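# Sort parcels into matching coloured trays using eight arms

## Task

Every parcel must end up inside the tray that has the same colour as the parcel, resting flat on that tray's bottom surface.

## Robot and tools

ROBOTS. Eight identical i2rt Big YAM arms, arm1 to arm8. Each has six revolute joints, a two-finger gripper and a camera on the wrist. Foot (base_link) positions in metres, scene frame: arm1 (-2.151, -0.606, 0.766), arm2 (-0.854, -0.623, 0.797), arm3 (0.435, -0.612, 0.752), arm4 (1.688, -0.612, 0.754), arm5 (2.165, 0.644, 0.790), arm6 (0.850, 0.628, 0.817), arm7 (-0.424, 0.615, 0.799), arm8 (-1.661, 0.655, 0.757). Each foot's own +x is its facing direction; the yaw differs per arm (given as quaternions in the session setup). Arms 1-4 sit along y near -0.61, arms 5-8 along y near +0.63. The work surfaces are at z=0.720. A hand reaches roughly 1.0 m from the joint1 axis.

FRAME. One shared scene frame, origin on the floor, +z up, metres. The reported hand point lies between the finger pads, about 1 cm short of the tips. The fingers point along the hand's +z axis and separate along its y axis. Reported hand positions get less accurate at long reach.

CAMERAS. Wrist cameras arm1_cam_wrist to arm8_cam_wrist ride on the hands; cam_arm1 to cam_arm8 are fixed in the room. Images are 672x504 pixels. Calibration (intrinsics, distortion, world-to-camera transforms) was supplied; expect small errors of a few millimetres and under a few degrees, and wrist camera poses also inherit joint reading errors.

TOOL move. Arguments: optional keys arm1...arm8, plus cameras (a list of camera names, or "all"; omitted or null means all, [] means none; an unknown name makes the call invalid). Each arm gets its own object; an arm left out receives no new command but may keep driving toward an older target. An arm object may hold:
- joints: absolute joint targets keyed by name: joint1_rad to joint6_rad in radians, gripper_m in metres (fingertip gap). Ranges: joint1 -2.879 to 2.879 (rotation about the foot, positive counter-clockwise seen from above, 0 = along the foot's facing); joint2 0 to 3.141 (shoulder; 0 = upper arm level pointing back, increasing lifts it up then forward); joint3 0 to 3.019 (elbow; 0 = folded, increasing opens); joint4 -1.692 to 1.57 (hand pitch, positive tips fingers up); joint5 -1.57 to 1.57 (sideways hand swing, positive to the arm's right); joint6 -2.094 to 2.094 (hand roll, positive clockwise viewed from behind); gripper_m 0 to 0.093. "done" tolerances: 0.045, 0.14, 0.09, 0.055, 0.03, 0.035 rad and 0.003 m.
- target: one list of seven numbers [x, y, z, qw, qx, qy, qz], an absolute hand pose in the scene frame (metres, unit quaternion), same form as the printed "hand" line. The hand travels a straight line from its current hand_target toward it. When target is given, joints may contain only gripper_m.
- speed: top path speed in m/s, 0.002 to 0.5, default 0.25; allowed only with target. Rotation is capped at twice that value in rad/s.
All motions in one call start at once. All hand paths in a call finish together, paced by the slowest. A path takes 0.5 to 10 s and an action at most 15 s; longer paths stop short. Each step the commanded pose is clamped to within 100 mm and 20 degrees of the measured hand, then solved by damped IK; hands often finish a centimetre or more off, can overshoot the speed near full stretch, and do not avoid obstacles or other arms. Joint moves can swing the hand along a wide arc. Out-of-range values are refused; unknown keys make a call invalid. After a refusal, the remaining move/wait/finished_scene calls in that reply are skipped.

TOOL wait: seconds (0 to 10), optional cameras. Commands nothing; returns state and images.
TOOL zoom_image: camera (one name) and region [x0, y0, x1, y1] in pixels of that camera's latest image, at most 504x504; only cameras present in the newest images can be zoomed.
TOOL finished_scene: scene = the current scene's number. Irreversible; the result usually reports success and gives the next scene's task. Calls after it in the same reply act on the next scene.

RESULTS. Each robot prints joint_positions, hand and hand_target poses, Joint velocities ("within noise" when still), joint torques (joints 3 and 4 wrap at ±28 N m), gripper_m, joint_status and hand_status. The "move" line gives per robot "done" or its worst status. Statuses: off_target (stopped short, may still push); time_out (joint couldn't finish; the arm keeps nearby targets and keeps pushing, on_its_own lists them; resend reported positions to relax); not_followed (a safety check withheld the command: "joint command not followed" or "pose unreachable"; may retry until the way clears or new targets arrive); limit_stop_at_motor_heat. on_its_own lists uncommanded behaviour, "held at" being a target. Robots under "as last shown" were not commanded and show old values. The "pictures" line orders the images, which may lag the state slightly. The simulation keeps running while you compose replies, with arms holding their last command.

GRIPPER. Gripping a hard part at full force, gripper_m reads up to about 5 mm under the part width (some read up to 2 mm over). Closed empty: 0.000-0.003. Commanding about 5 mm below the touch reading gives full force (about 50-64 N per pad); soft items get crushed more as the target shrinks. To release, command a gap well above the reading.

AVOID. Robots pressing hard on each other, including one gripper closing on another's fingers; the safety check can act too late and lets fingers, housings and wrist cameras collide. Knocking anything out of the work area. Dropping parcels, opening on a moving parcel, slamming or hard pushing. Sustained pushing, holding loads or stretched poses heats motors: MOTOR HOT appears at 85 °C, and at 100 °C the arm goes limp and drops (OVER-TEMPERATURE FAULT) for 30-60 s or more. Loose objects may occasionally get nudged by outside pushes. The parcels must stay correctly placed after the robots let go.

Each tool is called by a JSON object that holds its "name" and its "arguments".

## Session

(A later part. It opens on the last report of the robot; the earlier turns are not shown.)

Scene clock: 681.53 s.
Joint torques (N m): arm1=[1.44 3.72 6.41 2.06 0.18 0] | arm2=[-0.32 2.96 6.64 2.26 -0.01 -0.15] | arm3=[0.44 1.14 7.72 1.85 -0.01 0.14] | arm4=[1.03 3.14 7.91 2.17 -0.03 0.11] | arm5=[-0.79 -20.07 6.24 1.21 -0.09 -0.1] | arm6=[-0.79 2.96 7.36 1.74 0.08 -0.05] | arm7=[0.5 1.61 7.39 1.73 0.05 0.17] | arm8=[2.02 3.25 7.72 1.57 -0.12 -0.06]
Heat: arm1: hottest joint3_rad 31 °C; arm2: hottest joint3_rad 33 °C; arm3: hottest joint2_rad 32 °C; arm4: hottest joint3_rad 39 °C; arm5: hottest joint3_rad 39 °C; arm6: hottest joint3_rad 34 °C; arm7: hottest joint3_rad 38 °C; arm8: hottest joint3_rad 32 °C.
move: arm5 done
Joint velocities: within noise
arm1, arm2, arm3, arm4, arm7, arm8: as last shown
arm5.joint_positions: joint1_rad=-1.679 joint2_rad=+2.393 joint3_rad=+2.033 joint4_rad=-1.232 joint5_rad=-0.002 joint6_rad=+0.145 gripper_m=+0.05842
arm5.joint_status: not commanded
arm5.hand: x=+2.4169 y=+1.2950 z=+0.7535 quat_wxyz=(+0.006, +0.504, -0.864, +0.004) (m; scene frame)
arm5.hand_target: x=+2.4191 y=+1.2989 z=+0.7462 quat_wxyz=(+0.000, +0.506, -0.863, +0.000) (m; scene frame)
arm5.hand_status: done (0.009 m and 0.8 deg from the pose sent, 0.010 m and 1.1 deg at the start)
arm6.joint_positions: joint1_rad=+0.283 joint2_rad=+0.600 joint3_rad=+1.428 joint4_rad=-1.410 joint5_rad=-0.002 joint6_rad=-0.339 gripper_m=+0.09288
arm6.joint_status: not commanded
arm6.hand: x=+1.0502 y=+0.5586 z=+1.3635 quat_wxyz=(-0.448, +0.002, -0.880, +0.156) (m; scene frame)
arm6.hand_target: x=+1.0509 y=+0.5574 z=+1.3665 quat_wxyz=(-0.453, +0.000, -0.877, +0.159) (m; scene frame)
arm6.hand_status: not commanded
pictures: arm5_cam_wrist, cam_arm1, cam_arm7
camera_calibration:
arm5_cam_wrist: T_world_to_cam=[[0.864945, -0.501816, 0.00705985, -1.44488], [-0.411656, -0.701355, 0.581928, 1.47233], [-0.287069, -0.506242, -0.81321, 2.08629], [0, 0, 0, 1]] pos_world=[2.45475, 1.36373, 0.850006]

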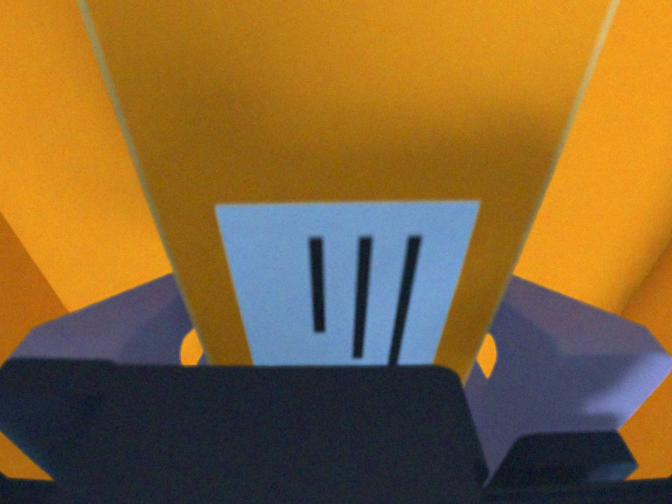

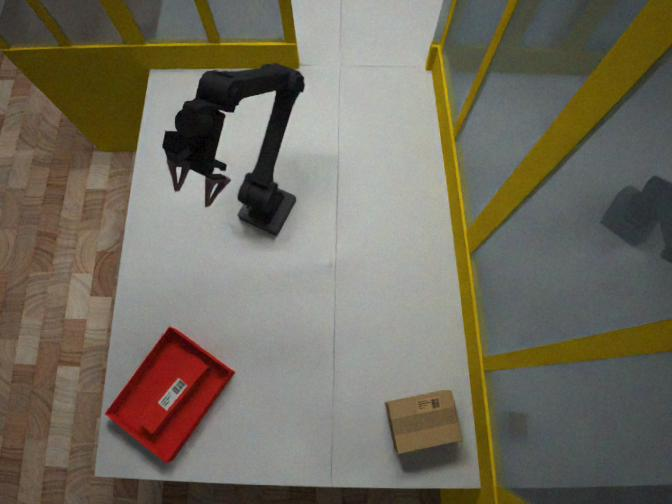

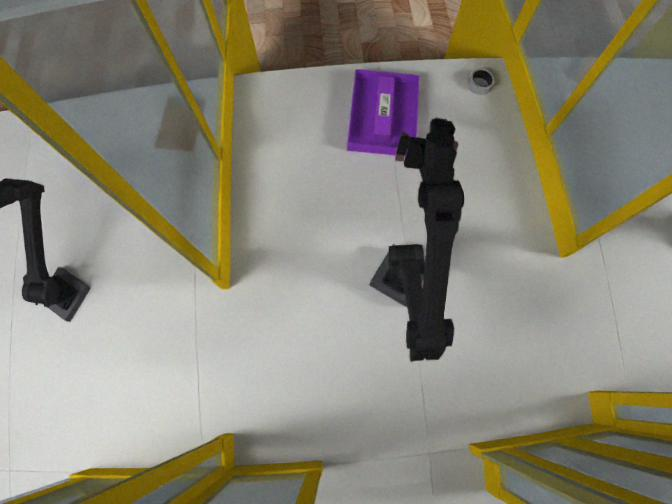

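{"name": "move", "arguments": {"arm5": {"joints":{"gripper_m":0.093}}, "cameras": []}}

{"name": "move", "arguments": {"arm5": {"target":[2.419,1.299,0.95,0,-0.506,0.8625,0],"speed":0.25}, "cameras": []}}

{"name": "move", "arguments": {"arm5": {"joints":{"joint2_rad":0.6,"joint3_rad":1.43,"joint4_rad":-1.4}}, "cameras": ["cam_arm5","cam_arm3"]}}

Scene clock: 688.43 s.
Joint torques (N m): arm1=[1.26 4.19 6.41 2.14 0.21 0] | arm2=[-0.32 2.9 6.65 2.26 -0.01 -0.15] | arm3=[0.44 1.14 7.71 1.84 -0.01 0.13] | arm4=[1.03 3.14 7.92 2.17 -0.04 0.11] | arm5=[-1.55 -20.48 6.24 0.76 -0.05 -0.18] | arm6=[-0.79 2.96 7.35 1.74 0.08 -0.05] | arm7=[0.44 1.49 7.43 1.78 0.04 0.19] | arm8=[2.32 3.37 7.57 1.63 -0.12 -0.07]
Heat: arm1: hottest joint3_rad 31 °C; arm2: hottest joint3_rad 33 °C; arm3: hottest joint2_rad 32 °C; arm4: hottest joint3_rad 39 °C; arm5: hottest joint3_rad 38 °C; arm6: hottest joint3_rad 34 °C; arm7: hottest joint3_rad 38 °C; arm8: hottest joint3_rad 32 °C.
move: arm5 done
Joint velocities: within noise
arm1, arm2, arm3, arm4, arm6, arm7, arm8: as last shown
arm5.joint_positions: joint1_rad=-1.679 joint2_rad=+2.394 joint3_rad=+2.032 joint4_rad=-1.220 joint5_rad=-0.003 joint6_rad=+0.145 gripper_m=+0.09278
arm5.joint_status: all done
arm5.hand: x=+2.4176 y=+1.2972 z=+0.7523 quat_wxyz=(+0.002, +0.504, -0.864, +0.001) (m; scene frame)
arm5.hand_target: x=+2.4189 y=+1.2988 z=+0.7461 quat_wxyz=(+0.000, +0.506, -0.863, +0.000) (m; scene frame)
arm5.hand_status: not commanded
pictures: none
No camera images: "cameras" was empty.

Scene clock: 690.47 s.
Joint torques (N m): arm1=[1.61 3.78 6.52 2.1 0.21 0] | arm2=[-0.32 2.96 6.64 2.26 0 -0.15] | arm3=[0.38 1.2 7.72 1.84 -0.01 0.13] | arm4=[1.03 3.14 7.91 2.18 -0.04 0.11] | arm5=[-1.2 -20.31 10.03 -0.13 -0.05 -0.11] | arm6=[-0.85 3.02 7.35 1.73 0.08 -0.05] | arm7=[0.26 1.49 7.39 1.76 0.06 0.18] | arm8=[2.2 3.6 7.62 1.61 -0.13 -0.05]
Heat: arm1: hottest joint3_rad 31 °C; arm2: hottest joint3_rad 33 °C; arm3: hottest joint2_rad 32 °C; arm4: hottest joint3_rad 39 °C; arm5: hottest joint3_rad 38 °C; arm6: hottest joint3_rad 34 °C; arm7: hottest joint3_rad 38 °C; arm8: hottest joint3_rad 32 °C.
move: arm5 off_target
Joint velocities: within noise
arm1.joint_positions: joint1_rad=-1.526 joint2_rad=+0.597 joint3_rad=+1.438 joint4_rad=-1.413 joint5_rad=+0.004 joint6_rad=+0.222 gripper_m=+0.09290
arm1.joint_status: not commanded
arm1.hand: x=-2.2313 y=-0.7936 z=+1.3187 quat_wxyz=(-0.314, -0.776, -0.406, +0.366) (m; scene frame)
arm1.hand_target: x=-2.2330 y=-0.7974 z=+1.3170 quat_wxyz=(-0.315, -0.776, -0.405, +0.367) (m; scene frame)
arm1.hand_status: not commanded
arm2, arm3, arm4, arm6, arm8: as last shown
arm5.joint_positions: joint1_rad=-1.679 joint2_rad=+2.290 joint3_rad=+2.327 joint4_rad=-1.649 joint5_rad=-0.003 joint6_rad=+0.145 gripper_m=+0.09289
arm5.joint_status: not commanded
arm5.hand: x=+2.4147 y=+1.2903 z=+0.9339 quat_wxyz=(+0.014, +0.504, -0.864, +0.010) (m; scene frame)
arm5.hand_target: x=+2.4187 y=+1.2982 z=+0.9500 quat_wxyz=(+0.000, +0.506, -0.863, +0.000) (m; scene frame)
arm5.hand_status: off_target (0.019 m and 2.0 deg from the pose sent, 0.198 m and 0.4 deg at the start; pose on its path clipped on 10 of 61 steps)
arm7.joint_positions: joint1_rad=+2.181 joint2_rad=+0.597 joint3_rad=+1.440 joint4_rad=-1.413 joint5_rad=-0.002 joint6_rad=+0.146 gripper_m=+0.09294
arm7.joint_status: not commanded
arm7.hand: x=-0.4172 y=+0.8211 z=+1.3520 quat_wxyz=(-0.319, +0.563, -0.672, -0.360) (m; scene frame)
arm7.hand_target: x=-0.4186 y=+0.8256 z=+1.3494 quat_wxyz=(-0.317, +0.563, -0.672, -0.362) (m; scene frame)
arm7.hand_status: not commanded
pictures: none
No camera images: "cameras" was empty.

Scene clock: 692.57 s.
Joint torques (N m): arm1=[1.08 3.84 6.45 2.13 0.21 0.01] | arm2=[-0.32 2.9 6.65 2.28 0 -0.15] | arm3=[0.38 1.2 7.75 1.87 -0.01 0.14] | arm4=[1.03 3.14 7.92 2.17 -0.04 0.11] | arm5=[-1.32 4.48 5.75 2.03 -0.07 -0.12] | arm6=[-0.85 3.02 7.35 1.74 0.08 -0.05] | arm7=[0.26 1.26 7.38 1.77 0.04 0.16] | arm8=[2.08 3.25 7.61 1.61 -0.13 -0.07]
Heat: arm1: hottest joint3_rad 31 °C; arm2: hottest joint3_rad 33 °C; arm3: hottest joint2_rad 32 °C; arm4: hottest joint3_rad 39 °C; arm5: hottest joint3_rad 38 °C; arm6: hottest joint3_rad 34 °C; arm7: hottest joint3_rad 38 °C; arm8: hottest joint3_rad 32 °C.
move: arm5 done
Joint velocities: within noise
arm1, arm2, arm3, arm4, arm6, arm7, arm8: as last shown
arm5.joint_positions: joint1_rad=-1.679 joint2_rad=+0.596 joint3_rad=+1.426 joint4_rad=-1.412 joint5_rad=-0.003 joint6_rad=+0.145 gripper_m=+0.09289
arm5.joint_status: all done
arm5.hand: x=+2.2384 y=+0.8362 z=+1.3376 quat_wxyz=(-0.373, +0.444, -0.758, -0.298) (m; scene frame)
arm5.hand_target: x=+2.2397 y=+0.8386 z=+1.3414 quat_wxyz=(-0.378, +0.444, -0.755, -0.300) (m; scene frame)
arm5.hand_status: not commanded
pictures: cam_arm3, cam_arm5

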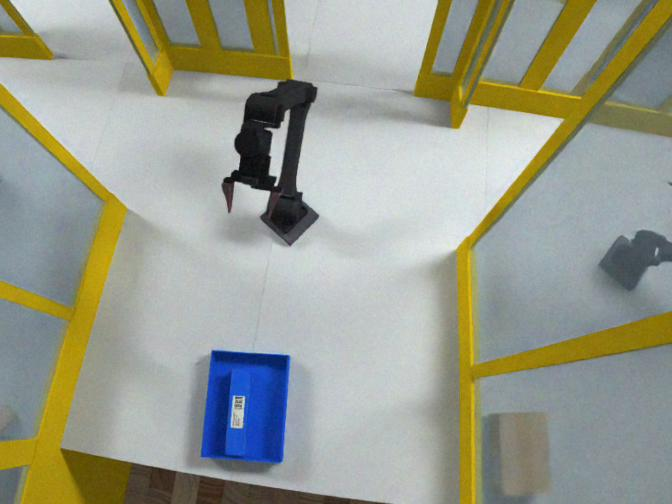

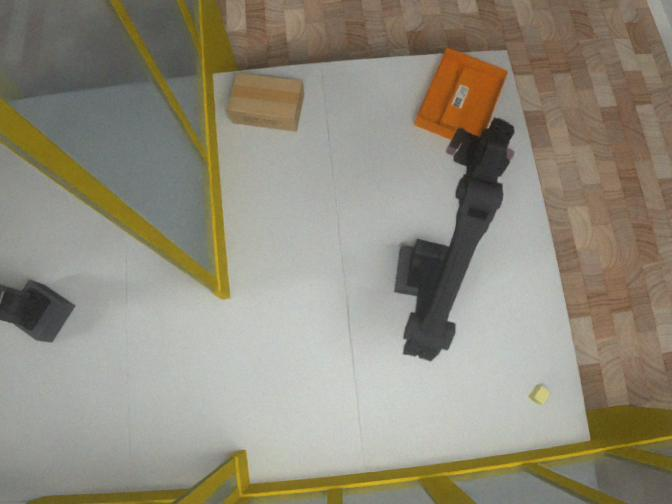

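{"name": "move", "arguments": {"cameras": ["cam_arm1","arm1_cam_wrist"]}}

{"name": "zoom_image", "arguments": {"camera": "cam_arm1", "region": [90, 310, 260, 480]}}

Scene clock: 696.87 s.
Joint torques (N m): arm1=[1.73 3.66 6.46 2.15 0.21 0.01] | arm2=[-0.32 2.9 6.65 2.26 0 -0.15] | arm3=[0.38 1.26 7.75 1.85 -0.01 0.12] | arm4=[1.03 3.19 7.92 2.17 -0.04 0.11] | arm5=[-0.56 4.01 5.93 2.11 -0.06 -0.11] | arm6=[-0.79 2.96 7.35 1.73 0.08 -0.05] | arm7=[0.56 1.55 7.42 1.74 0.05 0.17] | arm8=[2.32 3.49 7.6 1.66 -0.12 -0.06]
Heat: arm1: hottest joint3_rad 31 °C; arm2: hottest joint3_rad 33 °C; arm3: hottest joint2_rad 32 °C; arm4: hottest joint3_rad 39 °C; arm5: hottest joint3_rad 38 °C; arm6: hottest joint3_rad 33 °C; arm7: hottest joint3_rad 38 °C; arm8: hottest joint3_rad 32 °C.
Joint velocities: within noise
arm1.joint_positions: joint1_rad=-1.526 joint2_rad=+0.597 joint3_rad=+1.438 joint4_rad=-1.413 joint5_rad=+0.004 joint6_rad=+0.222 gripper_m=+0.09290
arm1.joint_status: not commanded
arm1.hand: x=-2.2313 y=-0.7936 z=+1.3187 quat_wxyz=(-0.314, -0.776, -0.406, +0.366) (m; scene frame)
arm1.hand_target: x=-2.2330 y=-0.7974 z=+1.3170 quat_wxyz=(-0.315, -0.776, -0.405, +0.367) (m; scene frame)
arm1.hand_status: not commanded
arm2.joint_positions: joint1_rad=-1.382 joint2_rad=+0.595 joint3_rad=+1.433 joint4_rad=-1.410 joint5_rad=+0.000 joint6_rad=-0.466 gripper_m=+0.09293
arm2.joint_status: not commanded
arm2.hand: x=-0.7587 y=-0.4380 z=+1.3474 quat_wxyz=(-0.456, +0.618, -0.623, -0.149) (m; scene frame)
arm2.hand_target: x=-0.7556 y=-0.4353 z=+1.3471 quat_wxyz=(-0.458, +0.620, -0.621, -0.145) (m; scene frame)
arm2.hand_status: not commanded
arm3.joint_positions: joint1_rad=+2.120 joint2_rad=+0.599 joint3_rad=+1.429 joint4_rad=-1.414 joint5_rad=+0.001 joint6_rad=-0.146 gripper_m=+0.09297
arm3.joint_status: not commanded
arm3.hand: x=+0.4188 y=-0.8247 z=+1.2966 quat_wxyz=(+0.298, +0.598, +0.649, -0.365) (m; scene frame)
arm3.hand_target: x=+0.4209 y=-0.8271 z=+1.2998 quat_wxyz=(+0.306, +0.597, +0.645, -0.366) (m; scene frame)
arm3.hand_status: not commanded
arm4.joint_positions: joint1_rad=+1.860 joint2_rad=+0.599 joint3_rad=+1.436 joint4_rad=-1.410 joint5_rad=+0.011 joint6_rad=-0.323 gripper_m=+0.09291
arm4.joint_status: not commanded
arm4.hand: x=+1.4967 y=-0.5360 z=+1.3057 quat_wxyz=(-0.154, +0.876, -0.009, -0.457) (m; scene frame)
arm4.hand_target: x=+1.4932 y=-0.5372 z=+1.3049 quat_wxyz=(-0.151, +0.875, -0.006, -0.459) (m; scene frame)
arm4.hand_status: not commanded
arm5.joint_positions: joint1_rad=-1.679 joint2_rad=+0.596 joint3_rad=+1.426 joint4_rad=-1.412 joint5_rad=-0.003 joint6_rad=+0.145 gripper_m=+0.09289
arm5.joint_status: all done
arm5.hand: x=+2.2384 y=+0.8362 z=+1.3376 quat_wxyz=(-0.373, +0.444, -0.758, -0.298) (m; scene frame)
arm5.hand_target: x=+2.2397 y=+0.8386 z=+1.3414 quat_wxyz=(-0.378, +0.444, -0.755, -0.300) (m; scene frame)
arm5.hand_status: not commanded
arm6.joint_positions: joint1_rad=+0.283 joint2_rad=+0.600 joint3_rad=+1.428 joint4_rad=-1.410 joint5_rad=-0.002 joint6_rad=-0.339 gripper_m=+0.09288
arm6.joint_status: not commanded
arm6.hand: x=+1.0502 y=+0.5586 z=+1.3635 quat_wxyz=(-0.448, +0.002, -0.880, +0.156) (m; scene frame)
arm6.hand_target: x=+1.0509 y=+0.5574 z=+1.3665 quat_wxyz=(-0.453, +0.000, -0.877, +0.159) (m; scene frame)
arm6.hand_status: not commanded
arm7.joint_positions: joint1_rad=+2.181 joint2_rad=+0.597 joint3_rad=+1.440 joint4_rad=-1.413 joint5_rad=-0.002 joint6_rad=+0.146 gripper_m=+0.09294
arm7.joint_status: not commanded
arm7.hand: x=-0.4172 y=+0.8211 z=+1.3520 quat_wxyz=(-0.319, +0.563, -0.672, -0.360) (m; scene frame)
arm7.hand_target: x=-0.4186 y=+0.8256 z=+1.3494 quat_wxyz=(-0.317, +0.563, -0.672, -0.362) (m; scene frame)
arm7.hand_status: not commanded
arm8.joint_positions: joint1_rad=+0.395 joint2_rad=+0.599 joint3_rad=+1.434 joint4_rad=-1.410 joint5_rad=+0.001 joint6_rad=-0.203 gripper_m=+0.09292
arm8.joint_status: not commanded
arm8.hand: x=-1.7058 y=+0.4505 z=+1.3072 quat_wxyz=(-0.261, -0.624, -0.618, +0.400) (m; scene frame)
arm8.hand_target: x=-1.7055 y=+0.4480 z=+1.3072 quat_wxyz=(-0.262, -0.620, -0.620, +0.402) (m; scene frame)
arm8.hand_status: not commanded
pictures: arm1_cam_wrist, cam_arm1
camera_calibration:
arm1_cam_wrist: T_world_to_cam=[[-0.855119, 0.475576, -0.206394, -1.25744], [0.518243, 0.773402, -0.365066, 2.25624], [-0.0139908, -0.419137, -0.907815, 0.959952], [0, 0, 0, 1]] pos_world=[-2.23111, -0.744616, 1.43561]

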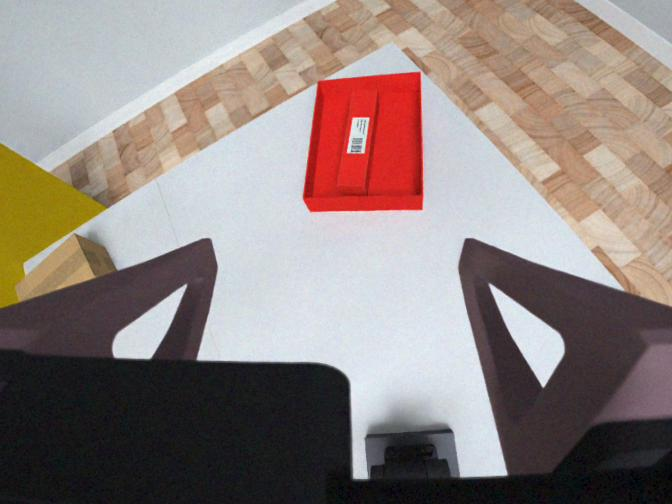

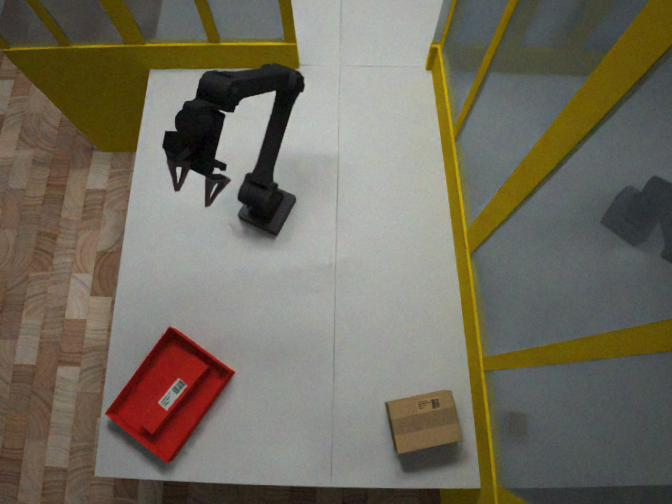

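Scaled by 2.965.

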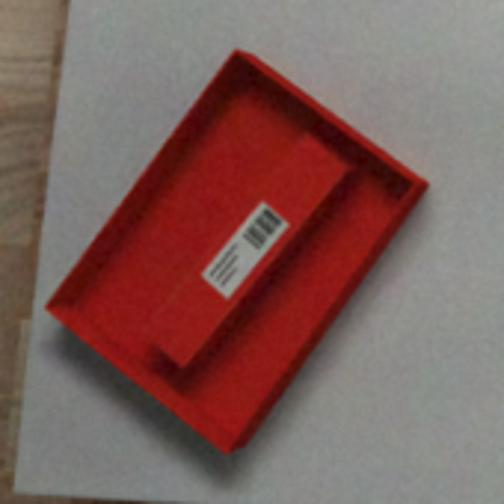

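Flat and inside.

{"name": "finished_scene", "arguments": {"scene": 1}}

The scene is finished: the task was done.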